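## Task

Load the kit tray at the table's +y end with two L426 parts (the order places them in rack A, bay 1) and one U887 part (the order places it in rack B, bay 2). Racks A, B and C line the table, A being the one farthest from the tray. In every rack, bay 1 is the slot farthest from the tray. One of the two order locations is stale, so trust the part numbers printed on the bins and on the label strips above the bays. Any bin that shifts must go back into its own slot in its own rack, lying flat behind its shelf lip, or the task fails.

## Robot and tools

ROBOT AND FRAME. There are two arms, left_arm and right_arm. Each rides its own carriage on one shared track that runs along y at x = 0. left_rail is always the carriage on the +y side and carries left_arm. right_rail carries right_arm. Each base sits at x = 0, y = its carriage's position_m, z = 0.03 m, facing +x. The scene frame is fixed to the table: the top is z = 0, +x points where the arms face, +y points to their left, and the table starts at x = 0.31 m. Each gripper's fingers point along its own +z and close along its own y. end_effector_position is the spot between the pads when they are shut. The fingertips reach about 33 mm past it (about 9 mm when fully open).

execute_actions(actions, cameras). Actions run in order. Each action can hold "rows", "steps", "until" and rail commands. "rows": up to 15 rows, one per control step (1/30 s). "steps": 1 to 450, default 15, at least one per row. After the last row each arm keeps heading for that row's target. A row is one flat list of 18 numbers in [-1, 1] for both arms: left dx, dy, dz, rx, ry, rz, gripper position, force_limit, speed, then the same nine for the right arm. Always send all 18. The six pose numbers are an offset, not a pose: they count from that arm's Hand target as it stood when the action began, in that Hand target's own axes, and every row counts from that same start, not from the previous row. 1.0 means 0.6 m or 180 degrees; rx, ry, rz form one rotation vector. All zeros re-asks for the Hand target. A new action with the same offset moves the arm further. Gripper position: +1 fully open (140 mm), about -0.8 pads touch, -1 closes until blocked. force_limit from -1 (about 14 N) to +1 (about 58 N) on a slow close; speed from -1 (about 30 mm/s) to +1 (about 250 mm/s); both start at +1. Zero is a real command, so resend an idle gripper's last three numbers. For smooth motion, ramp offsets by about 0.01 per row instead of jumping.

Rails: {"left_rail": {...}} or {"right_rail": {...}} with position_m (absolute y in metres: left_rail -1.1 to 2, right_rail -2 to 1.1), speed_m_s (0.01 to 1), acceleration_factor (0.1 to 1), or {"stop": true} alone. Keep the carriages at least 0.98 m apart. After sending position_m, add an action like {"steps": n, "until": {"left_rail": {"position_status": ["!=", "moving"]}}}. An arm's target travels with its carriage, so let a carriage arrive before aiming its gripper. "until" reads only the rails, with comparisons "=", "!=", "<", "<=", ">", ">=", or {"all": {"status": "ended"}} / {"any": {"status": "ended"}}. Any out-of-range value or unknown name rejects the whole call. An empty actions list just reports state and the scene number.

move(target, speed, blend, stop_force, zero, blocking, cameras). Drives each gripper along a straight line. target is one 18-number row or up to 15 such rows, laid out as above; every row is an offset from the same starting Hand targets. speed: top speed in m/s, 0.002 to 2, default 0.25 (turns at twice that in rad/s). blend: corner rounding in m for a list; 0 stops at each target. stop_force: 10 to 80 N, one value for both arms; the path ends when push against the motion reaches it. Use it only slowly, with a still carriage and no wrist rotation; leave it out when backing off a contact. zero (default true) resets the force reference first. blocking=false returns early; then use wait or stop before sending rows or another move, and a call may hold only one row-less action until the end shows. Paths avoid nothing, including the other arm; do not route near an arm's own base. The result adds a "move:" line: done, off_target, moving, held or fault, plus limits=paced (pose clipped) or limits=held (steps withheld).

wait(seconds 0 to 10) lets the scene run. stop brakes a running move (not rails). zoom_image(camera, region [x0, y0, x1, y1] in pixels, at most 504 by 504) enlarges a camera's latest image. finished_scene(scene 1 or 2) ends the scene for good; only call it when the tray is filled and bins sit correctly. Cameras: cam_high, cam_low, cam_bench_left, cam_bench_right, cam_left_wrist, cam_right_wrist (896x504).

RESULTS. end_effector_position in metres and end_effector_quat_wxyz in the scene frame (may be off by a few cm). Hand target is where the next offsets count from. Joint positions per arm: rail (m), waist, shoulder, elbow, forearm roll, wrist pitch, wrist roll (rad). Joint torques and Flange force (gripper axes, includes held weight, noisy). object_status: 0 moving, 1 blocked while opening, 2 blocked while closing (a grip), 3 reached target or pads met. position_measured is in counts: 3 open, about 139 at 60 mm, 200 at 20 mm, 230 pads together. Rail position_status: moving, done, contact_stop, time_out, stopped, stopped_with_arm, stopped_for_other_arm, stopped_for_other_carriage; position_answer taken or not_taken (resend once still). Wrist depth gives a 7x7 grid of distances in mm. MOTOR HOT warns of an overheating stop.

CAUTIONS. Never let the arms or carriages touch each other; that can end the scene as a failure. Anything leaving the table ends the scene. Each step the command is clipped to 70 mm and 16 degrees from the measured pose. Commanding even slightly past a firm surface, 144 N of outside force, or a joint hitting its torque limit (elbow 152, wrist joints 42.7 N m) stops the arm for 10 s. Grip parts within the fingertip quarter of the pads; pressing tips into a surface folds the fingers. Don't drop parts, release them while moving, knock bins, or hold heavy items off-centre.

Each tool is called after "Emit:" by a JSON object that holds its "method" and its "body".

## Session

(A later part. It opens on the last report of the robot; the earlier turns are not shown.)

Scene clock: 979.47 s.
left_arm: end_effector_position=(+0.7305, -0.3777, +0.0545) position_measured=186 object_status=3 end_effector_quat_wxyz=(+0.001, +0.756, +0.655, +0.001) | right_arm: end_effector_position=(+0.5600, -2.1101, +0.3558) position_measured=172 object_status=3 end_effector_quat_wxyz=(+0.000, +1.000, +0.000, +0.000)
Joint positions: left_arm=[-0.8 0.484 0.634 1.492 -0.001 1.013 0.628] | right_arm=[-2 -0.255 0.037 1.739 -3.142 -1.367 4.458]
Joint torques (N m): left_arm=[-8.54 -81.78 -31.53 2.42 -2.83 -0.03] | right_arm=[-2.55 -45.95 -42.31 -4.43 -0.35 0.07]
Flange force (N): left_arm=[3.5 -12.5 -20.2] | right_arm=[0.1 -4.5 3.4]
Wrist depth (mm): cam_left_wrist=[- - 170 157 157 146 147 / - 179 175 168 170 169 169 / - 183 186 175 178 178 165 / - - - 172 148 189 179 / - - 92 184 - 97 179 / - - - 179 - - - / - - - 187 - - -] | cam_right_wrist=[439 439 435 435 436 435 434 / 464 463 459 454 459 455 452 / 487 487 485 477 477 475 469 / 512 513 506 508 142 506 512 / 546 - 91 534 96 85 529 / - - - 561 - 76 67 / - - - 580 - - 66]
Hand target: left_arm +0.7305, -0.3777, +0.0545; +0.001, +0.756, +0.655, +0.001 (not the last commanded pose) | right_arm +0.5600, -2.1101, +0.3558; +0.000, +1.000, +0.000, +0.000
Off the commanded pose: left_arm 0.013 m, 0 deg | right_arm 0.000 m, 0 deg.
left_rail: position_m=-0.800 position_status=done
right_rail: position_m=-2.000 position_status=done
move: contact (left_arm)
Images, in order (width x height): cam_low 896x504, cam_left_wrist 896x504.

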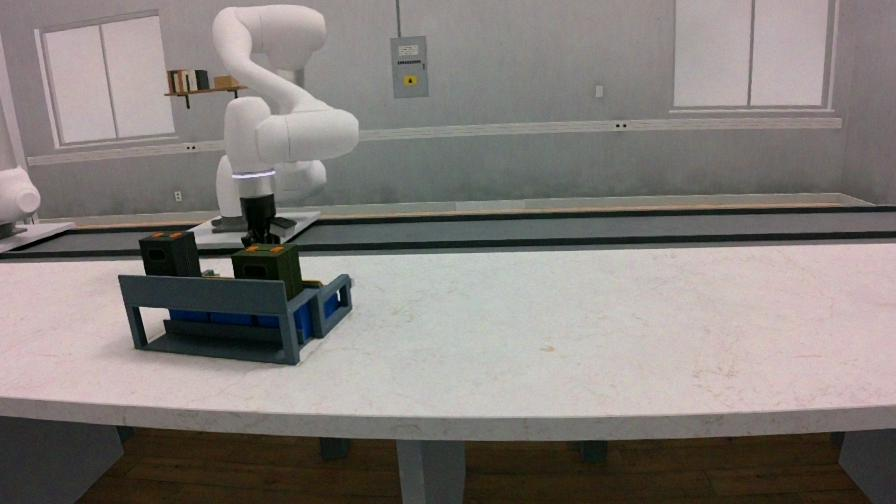

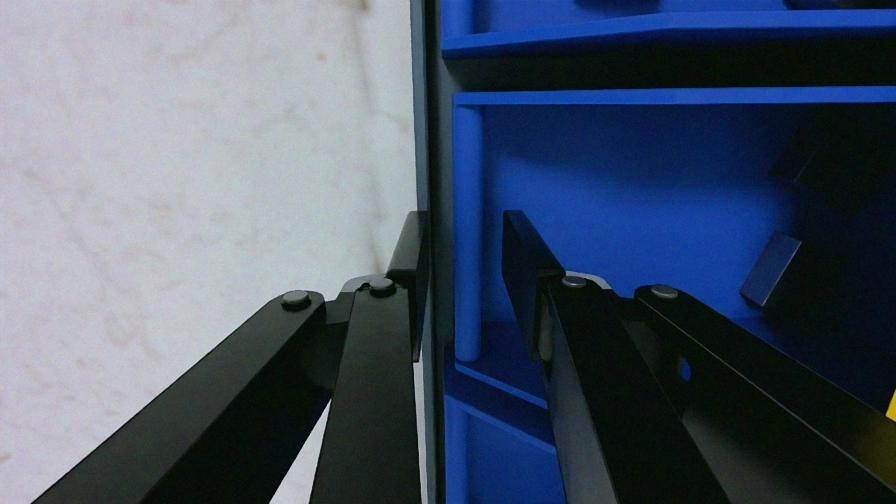

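Emit:
{"method": "move", "body": {"target": [[0,0,-0.004,0,0,0,-0.45,1,0,0,0,0,0,0,0,-0.34,1,0],[0,0,-0.004,0,0,0,-1,0,-1,0,0,0,0,0,0,-0.34,1,0]], "speed": 0.02, "cameras": ["cam_left_wrist"]}}

Scene clock: 987.50 s.
left_arm: end_effector_position=(+0.7305, -0.3777, +0.0570) position_measured=218 object_status=0 end_effector_quat_wxyz=(+0.001, +0.756, +0.655, +0.001) | right_arm: end_effector_position=(+0.5600, -2.1101, +0.3558) position_measured=172 object_status=3 end_effector_quat_wxyz=(+0.000, +1.000, +0.000, +0.000)
Joint positions: left_arm=[-0.8 0.484 0.632 1.491 -0.001 1.016 0.628] | right_arm=[-2 -0.255 0.037 1.739 -3.142 -1.367 4.458]
Joint torques (N m): left_arm=[-5.98 -95.34 -35.34 3.49 -0.16 -0.03] | right_arm=[-2.49 -46.27 -42.23 -4.43 -0.37 0.1]
Flange force (N): left_arm=[5.4 -5.3 -2.4] | right_arm=[1.2 -4.3 3.0]
Wrist depth (mm): cam_left_wrist=[- - - 136 142 146 147 / - - - - 170 173 172 / - - - 179 179 180 167 / - - - 133 190 190 179 / - - 86 - 94 193 182 / - - - - - - 154 / - - - - - - -] | cam_right_wrist=[442 439 439 437 439 434 432 / 462 460 460 462 454 455 454 / 493 487 488 457 482 481 478 / 516 509 507 506 491 506 534 / 546 - 91 530 96 85 529 / 599 - - 575 - 76 67 / - - - 579 - - 66]
Hand target: left_arm +0.7305, -0.3777, +0.0569; +0.001, +0.756, +0.655, +0.001 | right_arm +0.5600, -2.1101, +0.3558; +0.000, +1.000, +0.000, +0.000
Off the commanded pose: left_arm 0.000 m, 0 deg | right_arm 0.000 m, 0 deg.
left_rail: position_m=-0.800 position_status=done
right_rail: position_m=-2.000 position_status=done
move: done
Images, in order (width x height): cam_left_wrist 896x504.

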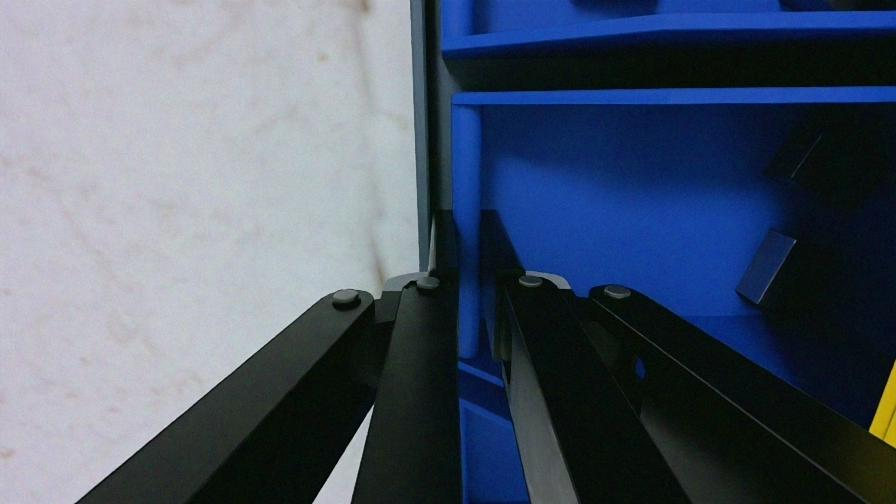

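Emit:
{"method": "move", "body": {"target": [[0,0,-0.027,0.033,0,0,-1,0,-1,0,0,0,0,0,0,-0.34,1,0],[0,-0.067,-0.035,0.042,0,0,-1,0,-1,0,0,0,0,0,0,-0.34,1,0],[0,-0.133,-0.05,0.055,0,0,-1,0,-1,0,0,0,0,0,0,-0.34,1,0]], "speed": 0.03, "blend": 0.004, "cameras": ["cam_left_wrist","cam_high","cam_low"]}}

Scene clock: 1012.87 s.
left_arm: end_effector_position=(+0.6515, -0.3663, +0.0867) position_measured=218 object_status=2 end_effector_quat_wxyz=(-0.064, +0.753, +0.652, -0.055) | right_arm: end_effector_position=(+0.5600, -2.1101, +0.3558) position_measured=172 object_status=3 end_effector_quat_wxyz=(+0.000, +1.000, +0.000, +0.000)
Joint positions: left_arm=[-0.8 0.5 0.587 1.518 0.111 1.176 0.593] | right_arm=[-2 -0.255 0.037 1.739 -3.142 -1.367 4.458]
Joint torques (N m): left_arm=[-4.92 -97.28 -37.64 4 0.8 -0.06] | right_arm=[-2.37 -46 -42.37 -4.43 -0.38 0.07]
Flange force (N): left_arm=[5.6 -2.4 4.5] | right_arm=[0.3 -4.3 2.9]
Wrist depth (mm): cam_left_wrist=[- 218 - 198 - 170 165 / 242 224 - 172 172 173 174 / - - - - 180 181 167 / - - - 133 190 191 182 / - - 86 - 94 194 175 / - - - - - - 154 / - - - - - - -] | cam_right_wrist=[446 438 439 432 435 432 434 / 463 463 460 458 457 454 458 / 488 486 485 483 481 484 479 / 556 517 536 504 496 509 504 / 552 - 91 113 96 85 529 / - - - 561 - 76 67 / - - - 580 - - 66]
Hand target: left_arm +0.6515, -0.3663, +0.0867; -0.064, +0.753, +0.652, -0.055 | right_arm +0.5600, -2.1101, +0.3558; +0.000, +1.000, +0.000, +0.000
Off the commanded pose: left_arm 0.000 m, 0 deg | right_arm 0.000 m, 0 deg.
left_rail: position_m=-0.800 position_status=done
right_rail: position_m=-2.000 position_status=done
move: done
Images, in order (width x height): cam_high 896x504, cam_low 896x504, cam_left_wrist 896x504.

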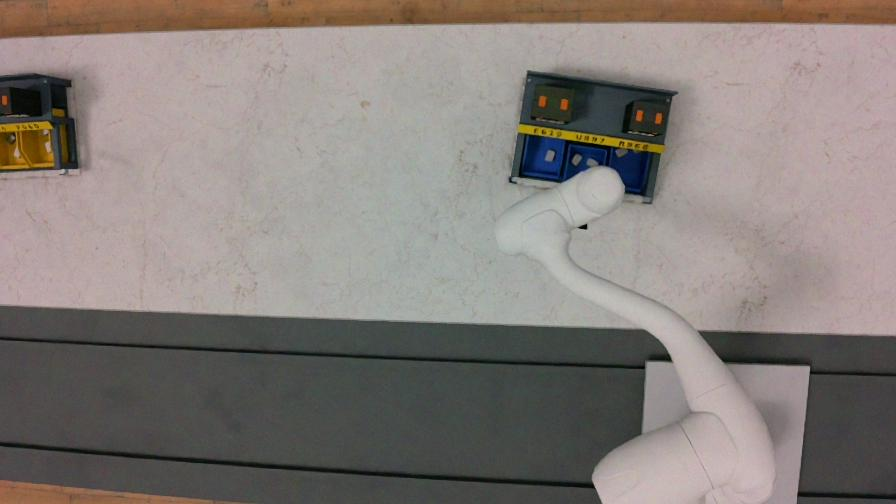

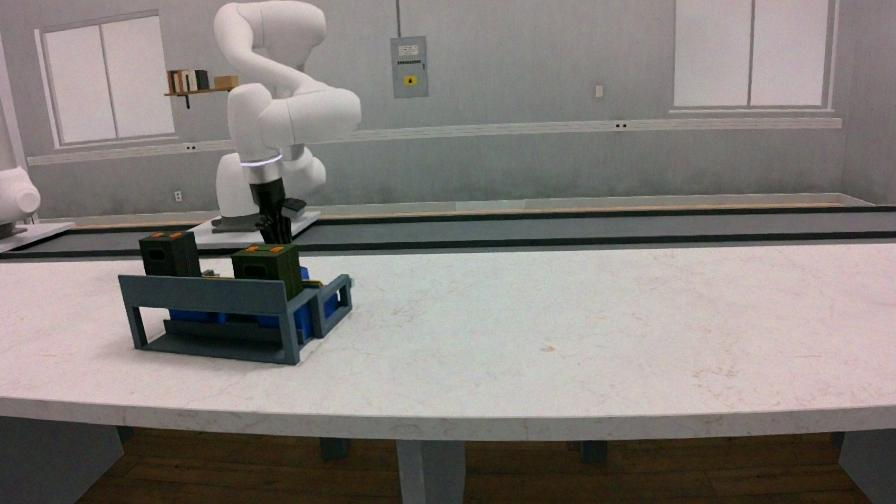

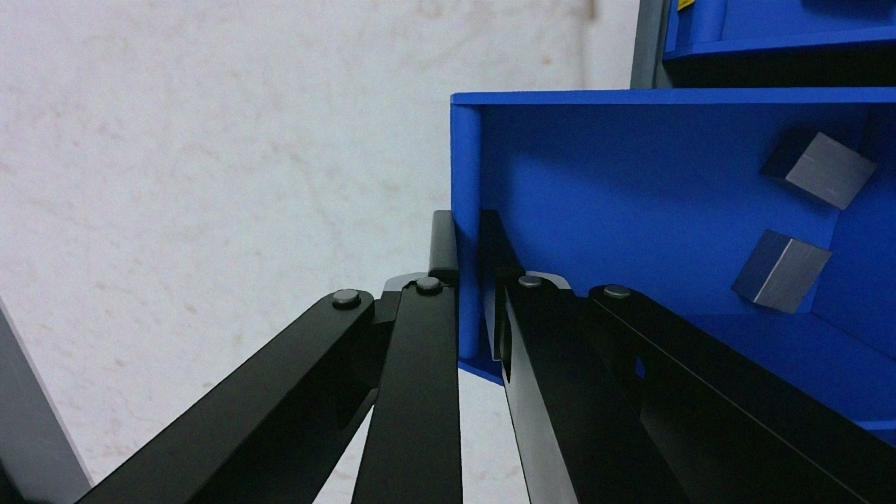

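Emit:
{"method": "move", "body": {"target": [0,0,0.03,0,0,0,-1,0,-1,0,0,0,0,0,0,-0.34,1,0], "speed": 0.015, "stop_force": 10, "cameras": ["cam_left_wrist"]}}

Scene clock: 1019.33 s.
left_arm: end_effector_position=(+0.6484, -0.3659, +0.0690) position_measured=218 object_status=2 end_effector_quat_wxyz=(-0.064, +0.753, +0.652, -0.055) | right_arm: end_effector_position=(+0.5600, -2.1101, +0.3558) position_measured=172 object_status=3 end_effector_quat_wxyz=(+0.000, +1.000, +0.000, +0.000)
Joint positions: left_arm=[-0.8 0.502 0.598 1.535 0.112 1.147 0.592] | right_arm=[-2 -0.255 0.037 1.739 -3.142 -1.367 4.458]
Joint torques (N m): left_arm=[-6.55 -90.93 -35.07 3.4 -0.38 -0.05] | right_arm=[-2.4 -46.14 -42.28 -4.47 -0.37 0.07]
Flange force (N): left_arm=[4.7 -7.2 -3.3] | right_arm=[0.8 -4.2 3.1]
Wrist depth (mm): cam_left_wrist=[- - - - - 149 151 / - - - 170 163 157 149 / - - - - 171 163 155 / - - - 133 181 171 161 / - - 86 - 94 175 167 / - - - - - - 154 / - - - - - - -] | cam_right_wrist=[443 442 441 435 435 436 433 / 465 465 460 459 460 455 454 / 487 488 484 479 480 483 479 / 524 524 513 505 498 508 506 / 544 532 91 541 96 85 530 / 595 - - 579 - 76 67 / - - - 580 - - 66]
Hand target: left_arm +0.6484, -0.3659, +0.0690; -0.064, +0.753, +0.652, -0.055 | right_arm +0.5600, -2.1101, +0.3558; +0.000, +1.000, +0.000, +0.000
Off the commanded pose: left_arm 0.000 m, 0 deg | right_arm 0.000 m, 0 deg.
left_rail: position_m=-0.800 position_status=done
right_rail: position_m=-2.000 position_status=done
move: done
Images, in order (width x height): cam_left_wrist 896x504.

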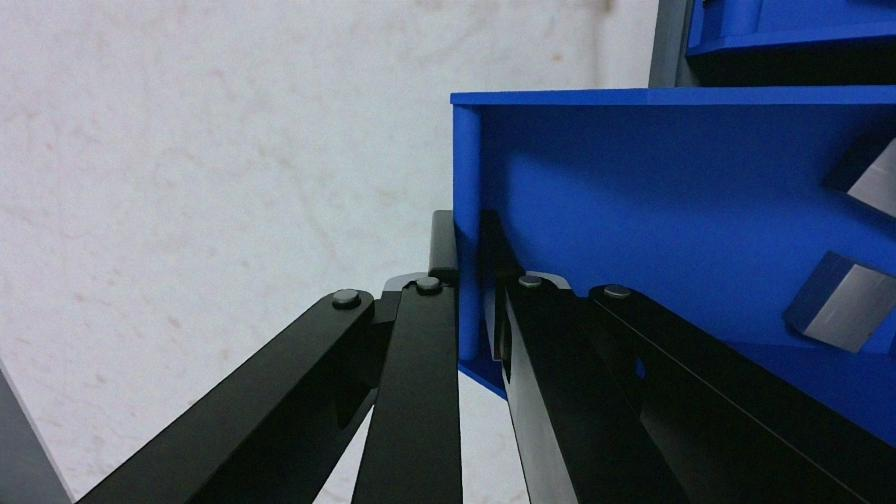

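Emit:
{"method": "move", "body": {"target": [[0,0,0,0,0,0,-0.45,0,-1,0,0,0,0,0,0,-0.34,1,0],[0,0.02,-0.25,-0.055,0,0,-0.32,1,0,0,0,0,0,0,0,-0.34,1,0]], "speed": 0.12, "cameras": ["cam_left_wrist"]}}

Scene clock: 1027.13 s.
left_arm: end_effector_position=(+0.6853, -0.3713, +0.2148) position_measured=169 object_status=3 end_effector_quat_wxyz=(+0.001, +0.756, +0.655, +0.001) | right_arm: end_effector_position=(+0.5600, -2.1101, +0.3558) position_measured=172 object_status=3 end_effector_quat_wxyz=(+0.000, +1.000, +0.000, +0.000)
Joint positions: left_arm=[-0.8 0.517 0.469 1.445 -0.001 1.225 0.66] | right_arm=[-2 -0.255 0.037 1.739 -3.142 -1.367 4.458]
Joint torques (N m): left_arm=[-5.06 -87.99 -40.3 4.09 0.34 -0.05] | right_arm=[-2.28 -46.15 -42.37 -4.42 -0.36 0.1]
Flange force (N): left_arm=[5.1 -3.9 1.3] | right_arm=[1.1 -4.1 3.5]
Wrist depth (mm): cam_left_wrist=[- - - - 304 293 217 / - - - 311 312 245 233 / 341 - - 317 325 245 244 / - - - 159 162 258 260 / - - 91 - - 90 263 / - - - - - - - / - - - - - - -] | cam_right_wrist=[440 438 434 435 435 434 433 / 460 462 460 460 457 454 453 / 487 489 477 485 476 477 480 / 515 517 513 502 497 509 506 / 550 536 91 533 96 85 535 / 593 - - 576 - 76 67 / - - - 585 - - 66]
Hand target: left_arm +0.6853, -0.3713, +0.2148; +0.001, +0.756, +0.655, +0.001 | right_arm +0.5600, -2.1101, +0.3558; +0.000, +1.000, +0.000, +0.000
Off the commanded pose: left_arm 0.000 m, 0 deg | right_arm 0.000 m, 0 deg.
left_rail: position_m=-0.800 position_status=done
right_rail: position_m=-2.000 position_status=done
move: done
Images, in order (width x height): cam_left_wrist 896x504.

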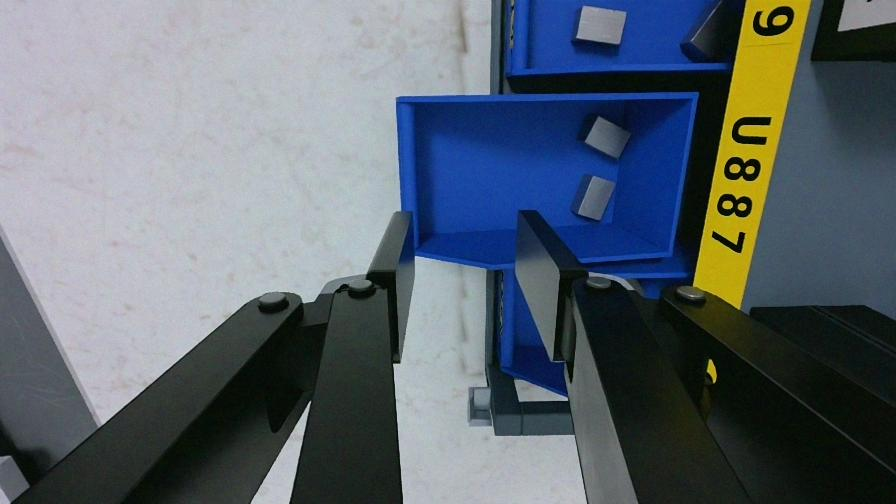

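Emit:
{"method": "move", "body": {"target": [[0,0,0,-0.0407,0.0313,0.5811,-0.32,1,0,0,0,0,0,0,0,-0.34,1,0],[-0.0315,0.15,0.108,-0.0407,0.0313,0.5811,-0.32,1,0,0,0,0,0,0,0,-0.34,1,0]], "speed": 0.3, "cameras": ["cam_left_wrist"]}}

Scene clock: 1060.00 s.
left_arm: end_effector_position=(+0.7718, -0.4028, +0.1503) position_measured=169 object_status=3 end_effector_quat_wxyz=(+0.014, +0.977, -0.199, +0.070) | right_arm: end_effector_position=(+0.5600, -2.1101, +0.3558) position_measured=172 object_status=3 end_effector_quat_wxyz=(+0.000, +1.000, +0.000, +0.000)
Joint positions: left_arm=[-0.8 0.477 0.557 1.436 -0.125 1.059 2.505] | right_arm=[-2 -0.255 0.037 1.739 -3.142 -1.367 4.458]
Joint torques (N m): left_arm=[-5.08 -94.64 -39.03 3.59 0.1 -0.05] | right_arm=[-2.47 -45.99 -42.24 -4.41 -0.38 0.07]
Flange force (N): left_arm=[-4.6 -3.9 0.9] | right_arm=[1.2 -4.4 3.0]
Wrist depth (mm): cam_left_wrist=[- 171 172 167 166 168 - / 172 175 171 171 264 - - / 174 179 213 258 273 273 - / 221 277 220 273 252 277 - / 213 - 92 272 - 90 - / - - - 278 - - - / - - - - - - -] | cam_right_wrist=[435 442 435 434 432 432 434 / 470 461 460 454 457 460 456 / 496 487 483 484 479 475 476 / 520 518 511 497 493 503 506 / 545 533 91 535 96 85 528 / - - - 579 - 76 67 / - - - 575 - - 66]
Hand target: left_arm +0.7718, -0.4028, +0.1502; +0.014, +0.977, -0.199, +0.070 | right_arm +0.5600, -2.1101, +0.3558; +0.000, +1.000, +0.000, +0.000
Off the commanded pose: left_arm 0.000 m, 0 deg | right_arm 0.000 m, 0 deg.
left_rail: position_m=-0.800 position_status=done
right_rail: position_m=-2.000 position_status=done
move: done
Images, in order (width x height): cam_left_wrist 896x504.

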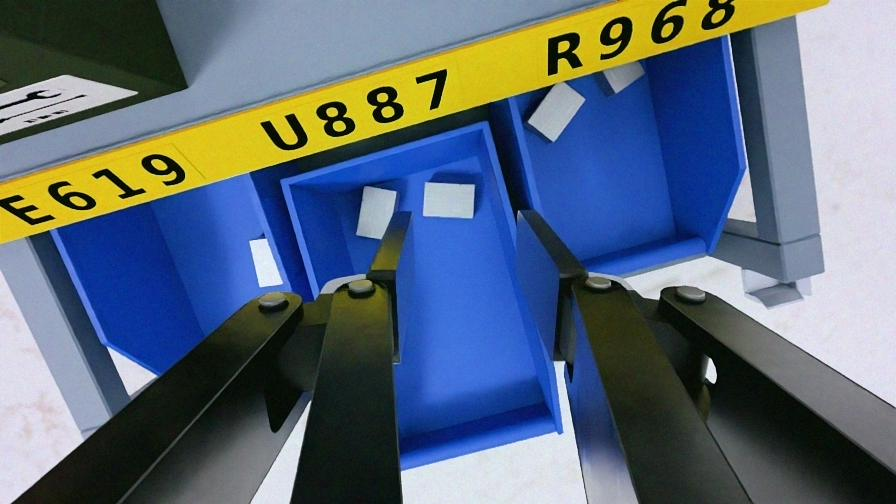

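Emit:
{"method": "move", "body": {"target": [-0.012,-0.0107,0.117,0,0,0,-0.32,1,0,0,0,0,0,0,0,-0.34,1,0], "speed": 0.08, "cameras": ["cam_left_wrist"]}}

Scene clock: 1071.93 s.
left_arm: end_effector_position=(+0.7769, -0.3980, +0.0797) position_measured=169 object_status=3 end_effector_quat_wxyz=(+0.014, +0.977, -0.199, +0.070) | right_arm: end_effector_position=(+0.5600, -2.1101, +0.3558) position_measured=172 object_status=3 end_effector_quat_wxyz=(+0.000, +1.000, +0.000, +0.000)
Joint positions: left_arm=[-0.8 0.479 0.619 1.473 -0.133 0.962 2.523] | right_arm=[-2 -0.255 0.037 1.739 -3.142 -1.367 4.458]
Joint torques (N m): left_arm=[-5.24 -98.58 -37.03 3.45 0.11 -0.06] | right_arm=[-2.44 -46.06 -42.31 -4.42 -0.39 0.07]
Flange force (N): left_arm=[-4.2 -4.3 1.3] | right_arm=[1.0 -3.9 3.7]
Wrist depth (mm): cam_left_wrist=[106 106 95 97 105 108 137 / - 101 105 141 185 201 161 / 110 134 171 190 203 209 151 / 208 166 160 205 162 212 - / - - 91 206 - 90 - / - - - 208 - - - / - - - 210 - - -] | cam_right_wrist=[441 440 438 435 435 434 435 / 463 462 460 459 456 461 454 / 482 487 487 477 479 483 482 / 517 510 506 512 498 509 511 / 550 534 91 529 96 85 530 / - - - 586 - 76 67 / - - - 580 - - 66]
Hand target: left_arm +0.7770, -0.3979, +0.0797; +0.014, +0.977, -0.199, +0.070 | right_arm +0.5600, -2.1101, +0.3558; +0.000, +1.000, +0.000, +0.000
Off the commanded pose: left_arm 0.000 m, 0 deg | right_arm 0.000 m, 0 deg.
left_rail: position_m=-0.800 position_status=done
right_rail: position_m=-2.000 position_status=done
move: done
Images, in order (width x height): cam_left_wrist 896x504.

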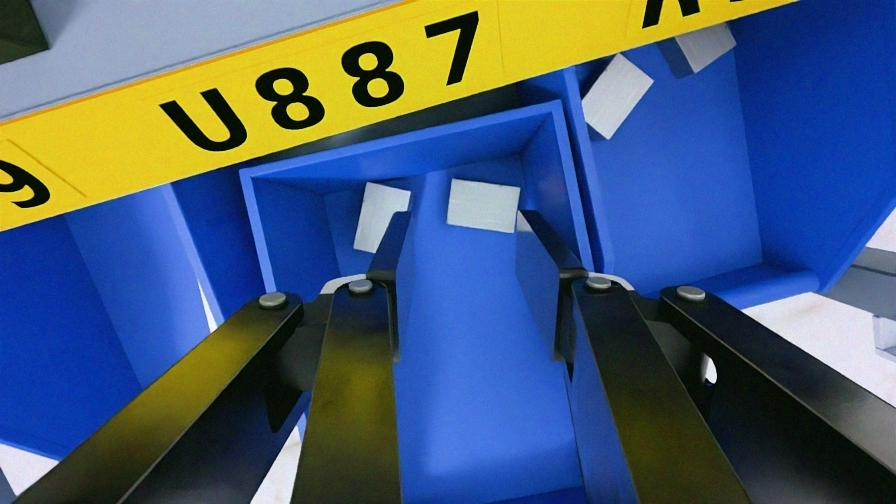

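Emit:
{"method": "move", "body": {"target": [0.0122,0.0125,0.002,0,0,0.0278,-0.32,1,0,0,0,0,0,0,0,-0.34,1,0], "speed": 0.06, "cameras": ["cam_left_wrist"]}}

Scene clock: 1088.53 s.
left_arm: end_effector_position=(+0.7809, -0.4077, +0.0796) position_measured=169 object_status=3 end_effector_quat_wxyz=(+0.011, +0.968, -0.241, +0.070) | right_arm: end_effector_position=(+0.5600, -2.1101, +0.3558) position_measured=172 object_status=3 end_effector_quat_wxyz=(+0.000, +1.000, +0.000, +0.000)
Joint positions: left_arm=[-0.8 0.467 0.617 1.477 -0.132 0.959 2.597] | right_arm=[-2 -0.255 0.037 1.739 -3.142 -1.367 4.458]
Joint torques (N m): left_arm=[-6.2 -97.62 -35.96 3.14 0.58 -0.03] | right_arm=[-2.56 -46.11 -42.29 -4.45 -0.36 0.07]
Flange force (N): left_arm=[-4.8 -5.7 0.8] | right_arm=[0.7 -4.4 3.0]
Wrist depth (mm): cam_left_wrist=[108 107 99 96 102 179 135 / 110 109 102 107 185 200 140 / 104 107 137 189 204 205 158 / - 148 191 205 161 211 174 / 212 - 92 207 - 90 - / - - - 210 - - - / - - - 211 - - -] | cam_right_wrist=[438 438 433 435 434 430 432 / 462 462 461 459 458 456 455 / 491 484 485 483 480 480 478 / 516 525 508 507 501 502 507 / 546 - 91 535 96 85 555 / 590 - - 578 - 76 67 / - - - 579 - - 66]
Hand target: left_arm +0.7809, -0.4077, +0.0796; +0.011, +0.968, -0.241, +0.070 | right_arm +0.5600, -2.1101, +0.3558; +0.000, +1.000, +0.000, +0.000
Off the commanded pose: left_arm 0.000 m, 0 deg | right_arm 0.000 m, 0 deg.
left_rail: position_m=-0.800 position_status=done
right_rail: position_m=-2.000 position_status=done
move: done
Images, in order (width x height): cam_left_wrist 896x504.

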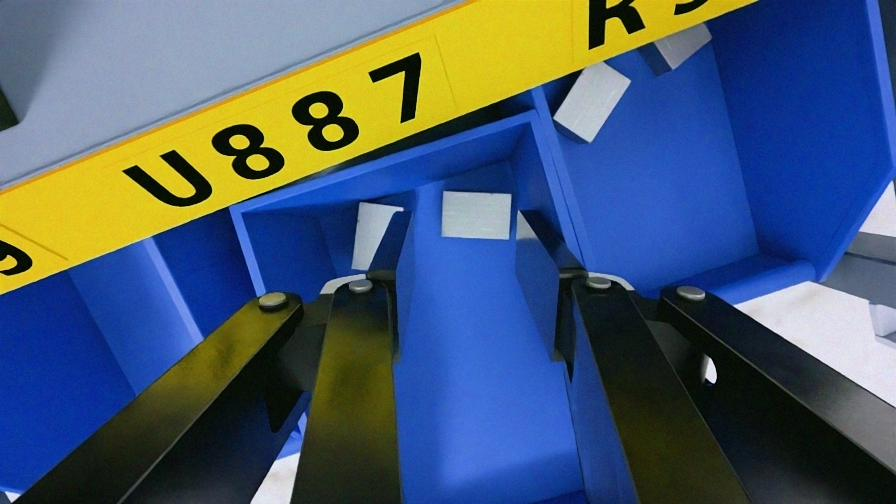

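Emit:
{"method": "move", "body": {"target": [[0.007,0,-0.05,0,0,0,-0.32,1,0,0,0,0,0,0,0,-0.34,1,0],[0.0136,0.0083,-0.0485,0,0,0,-1,1,0,0,0,0,0,0,0,-0.34,1,0]], "speed": 0.1, "cameras": ["cam_left_wrist"]}}

Emit:
{"method": "move", "body": {"target": [-0.017,0,0.1,0,0,0,-0.99,1,0,0,0,0,0,0,0,-0.34,1,0], "speed": 0.015, "stop_force": 15, "cameras": ["cam_left_wrist"]}}

Scene clock: 1118.13 s.
left_arm: end_effector_position=(+0.7819, -0.4143, +0.1094) position_measured=233 object_status=0 end_effector_quat_wxyz=(+0.011, +0.968, -0.241, +0.070) | right_arm: end_effector_position=(+0.5600, -2.1101, +0.3558) position_measured=172 object_status=3 end_effector_quat_wxyz=(+0.000, +1.000, +0.000, +0.000)
Joint positions: left_arm=[-0.8 0.459 0.591 1.461 -0.127 0.999 2.583] | right_arm=[-2 -0.255 0.037 1.739 -3.142 -1.367 4.458]
Joint torques (N m): left_arm=[-5.15 -96.74 -37.94 3.5 0.12 -0.06] | right_arm=[-2.56 -45.75 -42.27 -4.44 -0.36 0.11]
Flange force (N): left_arm=[-4.8 -3.7 1.0] | right_arm=[-0.1 -4.8 2.7]
Wrist depth (mm): cam_left_wrist=[135 134 135 133 125 134 150 / - 139 130 133 213 197 158 / 142 135 140 219 233 - 161 / 142 195 215 218 239 238 - / 221 248 - - 94 - - / 213 - - - - - - / - - - - - - -] | cam_right_wrist=[442 437 436 434 433 430 431 / 463 460 448 454 458 452 454 / 487 486 484 485 481 477 480 / 516 515 507 131 501 520 500 / 544 - 91 536 96 85 527 / - - - 575 - 76 67 / - - - 579 - - 66]
Hand target: left_arm +0.7819, -0.4143, +0.1095; +0.011, +0.968, -0.241, +0.070 | right_arm +0.5600, -2.1101, +0.3558; +0.000, +1.000, +0.000, +0.000
Off the commanded pose: left_arm 0.000 m, 0 deg | right_arm 0.000 m, 0 deg.
left_rail: position_m=-0.800 position_status=done
right_rail: position_m=-2.000 position_status=done
move: done
Images, in order (width x height): cam_left_wrist 896x504.

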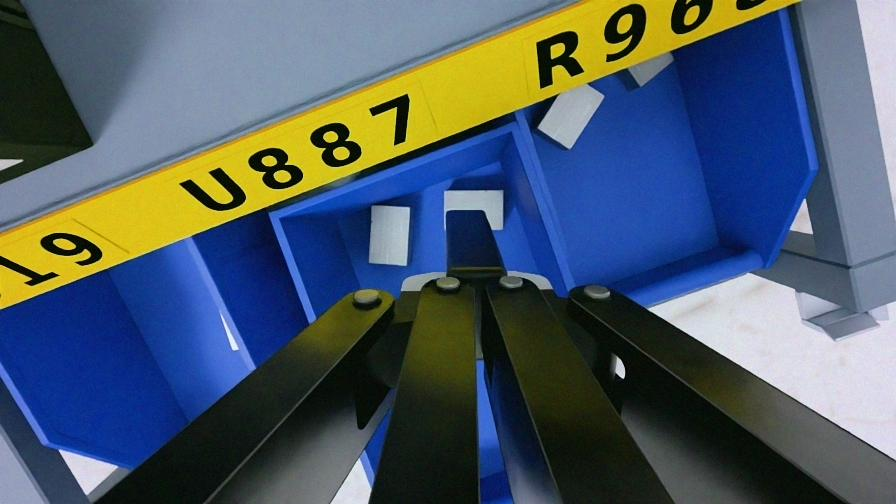

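Scene clock: 1121.90 s.
left_arm: end_effector_position=(+0.7812, -0.4131, +0.0616) position_measured=233 object_status=3 end_effector_quat_wxyz=(+0.010, +0.968, -0.241, +0.070) | right_arm: end_effector_position=(+0.5600, -2.1101, +0.3558) position_measured=172 object_status=3 end_effector_quat_wxyz=(+0.000, +1.000, +0.000, +0.000)
Joint positions: left_arm=[-0.8 0.461 0.629 1.494 -0.134 0.929 2.596] | right_arm=[-2 -0.255 0.037 1.739 -3.142 -1.367 4.458]
Joint torques (N m): left_arm=[-5.24 -74.43 -24.98 4.24 -0.65 -0.06] | right_arm=[-2.61 -45.86 -42.36 -4.47 -0.35 0.07]
Flange force (N): left_arm=[-4.0 -0.7 -27.0] | right_arm=[0.7 -4.3 3.2]
Wrist depth (mm): cam_left_wrist=[- 91 81 83 87 165 144 / - 83 86 94 168 182 158 / 87 92 119 171 187 186 168 / 101 134 177 173 186 193 168 / 201 147 - - 94 169 - / 205 - - - - - - / - - - - - - -] | cam_right_wrist=[440 441 439 436 435 433 431 / 467 462 458 463 456 455 450 / 499 489 485 480 483 491 481 / 511 512 515 130 499 508 502 / 539 535 91 535 96 85 529 / 599 - - 585 - 76 67 / - - - 580 - - 66]
Hand target: left_arm +0.7812, -0.4131, +0.0616; +0.010, +0.968, -0.241, +0.070 (not the last commanded pose) | right_arm +0.5600, -2.1101, +0.3558; +0.000, +1.000, +0.000, +0.000
Off the commanded pose: left_arm 0.013 m, 0 deg | right_arm 0.000 m, 0 deg.
left_rail: position_m=-0.800 position_status=done
right_rail: position_m=-2.000 position_status=done
move: contact (left_arm)
Images, in order (width x height): cam_left_wrist 896x504.

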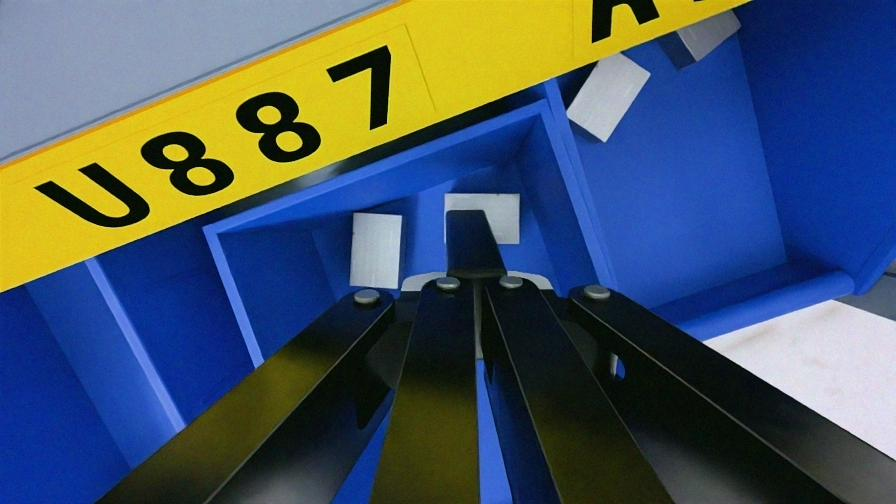

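Emit:
{"method": "move", "body": {"target": [[-0.049,0.01,-0.0111,0,0,0,-0.99,1,0,0,0,0,0,0,0,-0.34,1,0],[-0.037,0.01,-0.094,0,0,0,-0.99,1,0,0,0,0,0,0,0,-0.34,1,0]], "speed": [0.015,0.06], "cameras": ["cam_left_wrist"]}}

Scene clock: 1142.77 s.
left_arm: end_effector_position=(+0.7515, -0.4050, +0.1142) position_measured=233 object_status=3 end_effector_quat_wxyz=(+0.010, +0.968, -0.241, +0.070) | right_arm: end_effector_position=(+0.5600, -2.1101, +0.3558) position_measured=172 object_status=3 end_effector_quat_wxyz=(+0.000, +1.000, +0.000, +0.000)
Joint positions: left_arm=[-0.8 0.486 0.556 1.511 -0.131 0.988 2.613] | right_arm=[-2 -0.255 0.037 1.739 -3.142 -1.367 4.458]
Joint torques (N m): left_arm=[-4.98 -93.31 -37.65 3.48 0.12 -0.06] | right_arm=[-2.51 -45.76 -42.32 -4.4 -0.37 0.05]
Flange force (N): left_arm=[-5.1 -3.7 1.2] | right_arm=[0.5 -4.8 3.1]
Wrist depth (mm): cam_left_wrist=[138 131 130 156 223 221 156 / 136 140 168 207 230 231 160 / 225 237 220 233 237 234 164 / - 245 218 233 232 - - / - 253 - - 94 - - / 211 - - - - - - / - - - - - - -] | cam_right_wrist=[443 438 438 439 439 431 437 / 476 462 461 457 456 457 454 / 490 489 484 482 482 478 475 / 520 512 509 504 500 509 503 / 545 - 91 533 96 85 533 / - - - 576 - 76 67 / - - - 579 - - 66]
Hand target: left_arm +0.7515, -0.4050, +0.1142; +0.010, +0.968, -0.241, +0.070 | right_arm +0.5600, -2.1101, +0.3558; +0.000, +1.000, +0.000, +0.000
Off the commanded pose: left_arm 0.000 m, 0 deg | right_arm 0.000 m, 0 deg.
left_rail: position_m=-0.800 position_status=done
right_rail: position_m=-2.000 position_status=done
move: done
Images, in order (width x height): cam_left_wrist 896x504.

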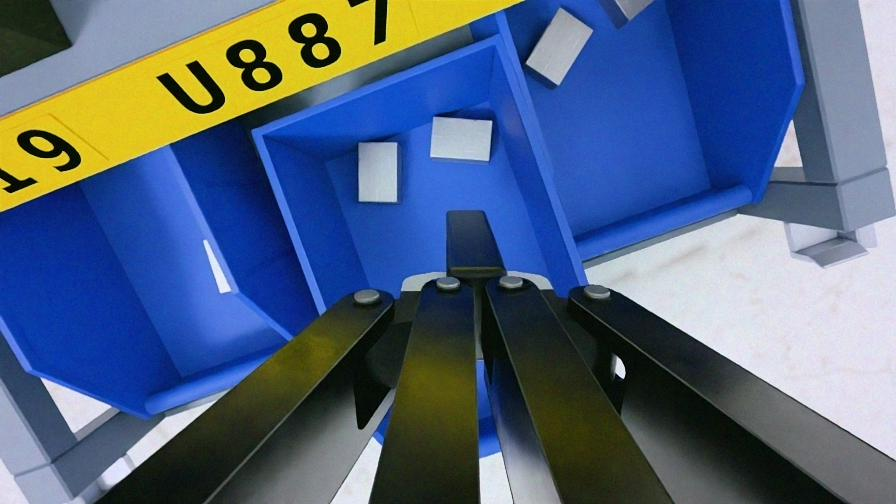

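Emit:
{"method": "move", "body": {"target": [[0,0,0,0,0,0,-0.36,1,0,0,0,0,0,0,0,-0.34,1,0],[0.0478,0.0025,0.0319,0,0,0,-0.36,1,0,0,0,0,0,0,0,-0.34,1,0]], "speed": 0.08, "cameras": ["cam_left_wrist"]}}

Scene clock: 1156.30 s.
left_arm: end_effector_position=(+0.7784, -0.4207, +0.0993) position_measured=174 object_status=3 end_effector_quat_wxyz=(+0.010, +0.968, -0.241, +0.070) | right_arm: end_effector_position=(+0.5600, -2.1101, +0.3558) position_measured=172 object_status=3 end_effector_quat_wxyz=(+0.000, +1.000, +0.000, +0.000)
Joint positions: left_arm=[-0.8 0.454 0.59 1.484 -0.129 0.977 2.581] | right_arm=[-2 -0.255 0.037 1.739 -3.142 -1.367 4.458]
Joint torques (N m): left_arm=[-14.43 -91.81 -34.58 0.57 0.67 -0.16] | right_arm=[-2.5 -45.98 -42.29 -4.47 -0.37 0.06]
Flange force (N): left_arm=[-12.7 -10.9 -4.7] | right_arm=[0.8 -4.1 3.2]
Wrist depth (mm): cam_left_wrist=[126 126 125 116 122 162 142 / 130 128 119 128 204 - - / 126 126 166 210 223 223 - / 136 182 173 224 147 222 - / 218 - 92 226 - 90 176 / - - - 228 - - - / - - - 230 - - -] | cam_right_wrist=[446 442 435 435 435 429 437 / 460 462 466 460 454 459 454 / 488 486 486 483 482 486 482 / 519 510 505 504 493 493 508 / 544 539 91 534 96 84 533 / 596 - - 580 - 76 67 / - - - 578 - - 66]
Hand target: left_arm +0.7784, -0.4208, +0.0993; +0.010, +0.968, -0.241, +0.070 | right_arm +0.5600, -2.1101, +0.3558; +0.000, +1.000, +0.000, +0.000
Off the commanded pose: left_arm 0.000 m, 0 deg | right_arm 0.000 m, 0 deg.
left_rail: position_m=-0.800 position_status=done
right_rail: position_m=-2.000 position_status=done
move: done
Images, in order (width x height): cam_left_wrist 896x504.

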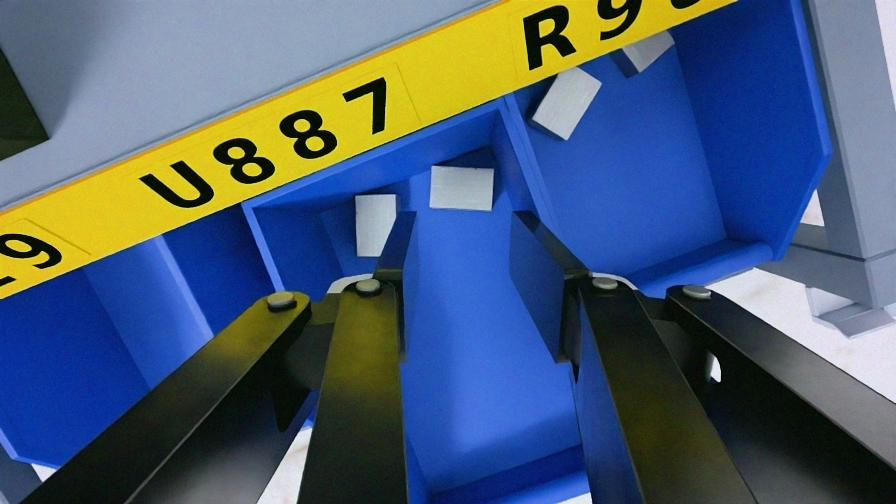

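Emit:
{"method": "move", "body": {"target": [[0.005,0,-0.035,0,0,0,-0.36,1,0,0,0,0,0,0,0,-0.34,1,0],[-0.003,-0.065,-0.035,0,0,0,-0.45,1,0,0,0,0,0,0,0,-0.34,1,0]], "speed": 0.08, "cameras": ["cam_left_wrist"]}}

Scene clock: 1215.00 s.
left_arm: end_effector_position=(+0.7924, -0.3843, +0.1204) position_measured=186 object_status=3 end_effector_quat_wxyz=(+0.010, +0.968, -0.241, +0.070) | right_arm: end_effector_position=(+0.5600, -2.1101, +0.3558) position_measured=172 object_status=3 end_effector_quat_wxyz=(+0.000, +1.000, +0.000, +0.000)
Joint positions: left_arm=[-0.8 0.485 0.618 1.394 -0.127 1.042 2.604] | right_arm=[-2 -0.255 0.037 1.739 -3.142 -1.367 4.458]
Joint torques (N m): left_arm=[-5.18 -99.88 -38.74 3.59 0.11 -0.05] | right_arm=[-2.64 -46.07 -42.28 -4.44 -0.39 0.07]
Flange force (N): left_arm=[-5.1 -3.5 0.8] | right_arm=[0.9 -4.8 3.1]
Wrist depth (mm): cam_left_wrist=[- 145 145 144 137 142 167 / - 147 148 140 152 234 178 / 138 146 147 228 227 245 196 / 148 158 213 245 219 249 232 / 185 - 91 224 - 91 - / - - - 216 - - - / - - - - - - -] | cam_right_wrist=[444 438 438 435 435 435 429 / 466 460 458 461 454 457 454 / 489 488 486 487 488 481 470 / 517 519 504 508 499 505 508 / 547 533 91 538 96 85 528 / 595 - - 575 - 76 67 / - - - 589 - - 66]
Hand target: left_arm +0.7924, -0.3843, +0.1204; +0.010, +0.968, -0.241, +0.070 | right_arm +0.5600, -2.1101, +0.3558; +0.000, +1.000, +0.000, +0.000
Off the commanded pose: left_arm 0.000 m, 0 deg | right_arm 0.000 m, 0 deg.
left_rail: position_m=-0.800 position_status=done
right_rail: position_m=-2.000 position_status=done
move: done
Images, in order (width x height): cam_left_wrist 896x504.

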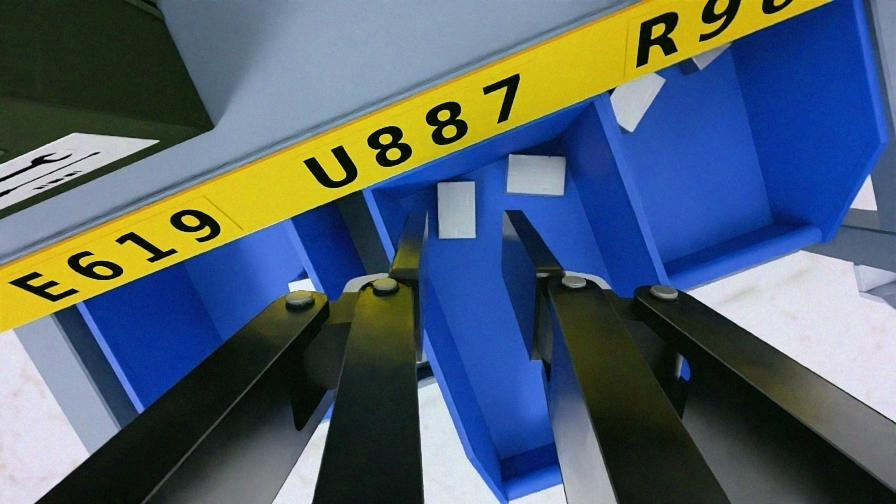

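Emit:
{"method": "move", "body": {"target": [-0.0185,-0.001,0.108,0,0,0,-0.45,1,0,0,0,0,0,0,0,-0.34,1,0], "speed": 0.03, "stop_force": 12, "cameras": ["cam_left_wrist"]}}

Scene clock: 1225.80 s.
left_arm: end_effector_position=(+0.7917, -0.3824, +0.0663) position_measured=186 object_status=3 end_effector_quat_wxyz=(+0.010, +0.968, -0.241, +0.071) | right_arm: end_effector_position=(+0.5600, -2.1101, +0.3558) position_measured=172 object_status=3 end_effector_quat_wxyz=(+0.000, +1.000, +0.000, +0.000)
Joint positions: left_arm=[-0.8 0.487 0.659 1.431 -0.133 0.964 2.618] | right_arm=[-2 -0.255 0.037 1.739 -3.142 -1.367 4.458]
Joint torques (N m): left_arm=[-7.7 -82.7 -26.69 2.99 0.71 -0.02] | right_arm=[-2.48 -45.93 -42.3 -4.43 -0.38 0.05]
Flange force (N): left_arm=[-5.0 -4.4 -20.4] | right_arm=[-0.1 -4.9 2.4]
Wrist depth (mm): cam_left_wrist=[96 96 95 84 88 95 172 / 99 97 87 93 139 171 184 / - 92 97 177 174 189 191 / 101 125 149 178 190 158 193 / - 204 92 194 - 96 - / - - - 186 - - - / - - - 150 - - -] | cam_right_wrist=[437 437 438 437 433 436 432 / 462 461 459 457 454 458 455 / 489 487 487 486 481 486 481 / 517 515 509 505 496 511 506 / 547 532 91 532 96 85 524 / 596 - - 582 - 76 67 / - - - 580 - - 66]
Hand target: left_arm +0.7917, -0.3824, +0.0663; +0.010, +0.968, -0.241, +0.071 (not the last commanded pose) | right_arm +0.5600, -2.1101, +0.3558; +0.000, +1.000, +0.000, +0.000
Off the commanded pose: left_arm 0.012 m, 0 deg | right_arm 0.000 m, 0 deg.
left_rail: position_m=-0.800 position_status=done
right_rail: position_m=-2.000 position_status=done
move: contact (left_arm)
Images, in order (width x height): cam_left_wrist 896x504.

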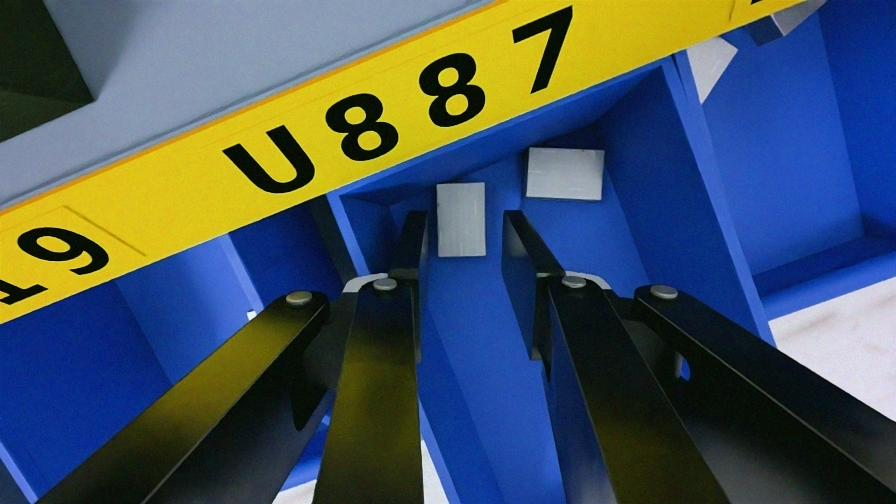

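Emit:
{"method": "move", "body": {"target": [[0.003,0,-0.04,0,0,0,-0.45,1,0,0,0,0,0,0,0,-0.34,1,0],[-0.025,-0.001,-0.0624,0,0.0944,0,-0.45,1,0,0,0,0,0,0,0,-0.34,1,0]], "speed": 0.08, "cameras": ["cam_left_wrist"]}}

Emit:
{"method": "move", "body": {"target": [-0.0171,0,0.084,0,0,0,-0.45,1,0,0,0,0,0,0,0,-0.34,1,0], "speed": 0.03, "stop_force": 12, "cameras": ["cam_left_wrist"]}}

Scene clock: 1241.90 s.
left_arm: end_effector_position=(+0.7740, -0.3729, +0.1013) position_measured=186 object_status=3 end_effector_quat_wxyz=(+0.046, +0.947, -0.237, +0.213) | right_arm: end_effector_position=(+0.5600, -2.1101, +0.3558) position_measured=172 object_status=3 end_effector_quat_wxyz=(+0.000, +1.000, +0.000, +0.000)
Joint positions: left_arm=[-0.8 0.605 0.578 1.558 -0.516 0.851 2.982] | right_arm=[-2 -0.255 0.037 1.739 -3.142 -1.367 4.458]
Joint torques (N m): left_arm=[-4.89 -93.3 -35.88 2.38 0.02 -0.05] | right_arm=[-2.41 -45.97 -42.24 -4.42 -0.4 0.07]
Flange force (N): left_arm=[-5.3 -2.4 -0.2] | right_arm=[-0.2 -4.2 2.7]
Wrist depth (mm): cam_left_wrist=[117 149 149 139 146 228 178 / - 140 140 169 195 242 - / 134 142 198 218 219 238 205 / 146 235 192 218 219 233 202 / 185 220 91 220 - 91 - / - - - 209 - - - / - - - - - - -] | cam_right_wrist=[441 435 435 435 437 434 433 / 460 460 459 454 459 469 453 / 487 487 484 485 484 481 475 / 528 516 498 503 500 507 507 / 549 530 91 533 96 85 534 / 590 - - 582 - 76 67 / - - - 582 - - 66]
Hand target: left_arm +0.7740, -0.3729, +0.1013; +0.046, +0.947, -0.237, +0.213 | right_arm +0.5600, -2.1101, +0.3558; +0.000, +1.000, +0.000, +0.000
Off the commanded pose: left_arm 0.000 m, 0 deg | right_arm 0.000 m, 0 deg.
left_rail: position_m=-0.800 position_status=done
right_rail: position_m=-2.000 position_status=done
move: done
Images, in order (width x height): cam_left_wrist 896x504.

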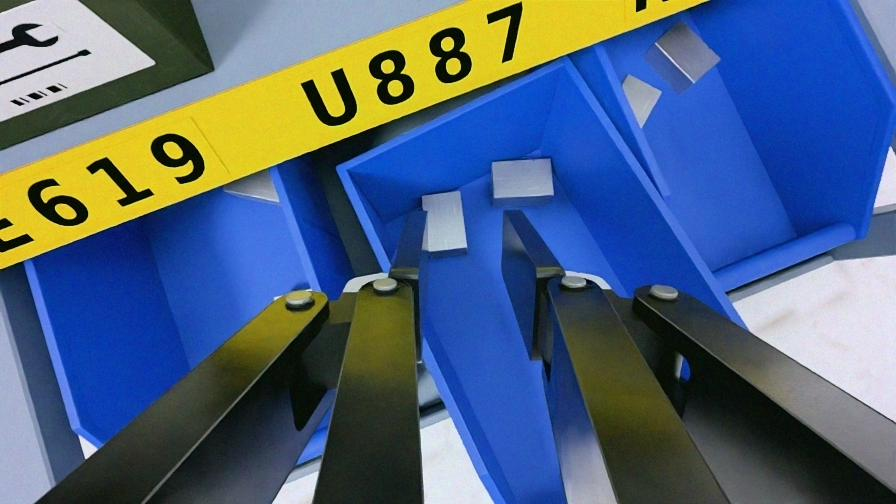

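Scene clock: 1243.50 s.
left_arm: end_effector_position=(+0.7807, -0.3757, +0.0717) position_measured=186 object_status=3 end_effector_quat_wxyz=(+0.046, +0.947, -0.237, +0.213) | right_arm: end_effector_position=(+0.5600, -2.1101, +0.3558) position_measured=172 object_status=3 end_effector_quat_wxyz=(+0.000, +1.000, +0.000, +0.000)
Joint positions: left_arm=[-0.8 0.597 0.609 1.567 -0.534 0.812 3.002] | right_arm=[-2 -0.255 0.037 1.739 -3.142 -1.367 4.458]
Joint torques (N m): left_arm=[-9.44 -74.4 -23.83 2.96 0.89 -0.14] | right_arm=[-2.4 -45.91 -42.37 -4.44 -0.35 0.07]
Flange force (N): left_arm=[-1.5 -3.0 -24.5] | right_arm=[0.5 -4.6 3.0]
Wrist depth (mm): cam_left_wrist=[- 119 107 113 - 207 164 / 104 110 114 152 160 210 178 / 112 117 156 191 190 138 206 / - 206 150 186 195 159 201 / - 203 91 193 - 96 210 / - - - 184 - - - / - - - 133 - - -] | cam_right_wrist=[441 438 436 437 432 432 432 / 463 467 458 458 459 454 455 / 493 484 482 479 483 482 476 / 518 511 516 505 494 504 504 / 546 533 91 536 96 85 529 / 598 - - 576 - 76 67 / - - - 578 - - 66]
Hand target: left_arm +0.7807, -0.3758, +0.0717; +0.046, +0.947, -0.237, +0.213 (not the last commanded pose) | right_arm +0.5600, -2.1101, +0.3558; +0.000, +1.000, +0.000, +0.000
Off the commanded pose: left_arm 0.021 m, 0 deg | right_arm 0.000 m, 0 deg.
left_rail: position_m=-0.800 position_status=done
right_rail: position_m=-2.000 position_status=done
move: contact (left_arm)
Images, in order (width x height): cam_left_wrist 896x504.

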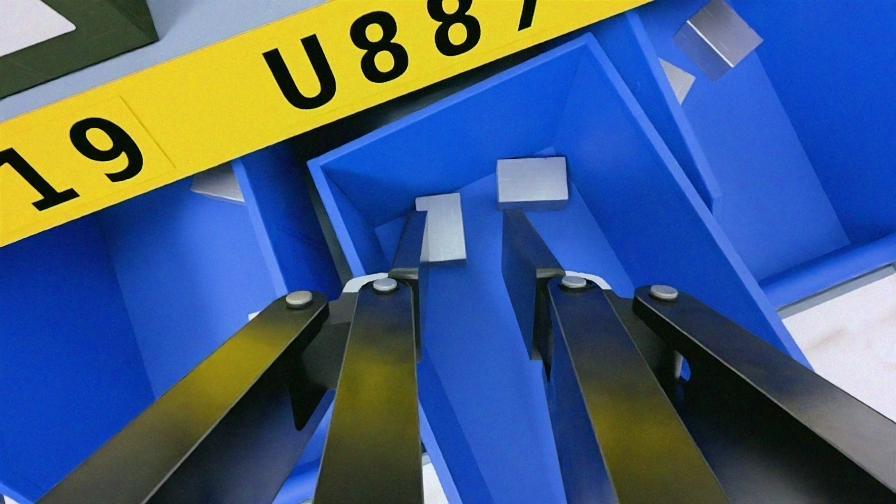

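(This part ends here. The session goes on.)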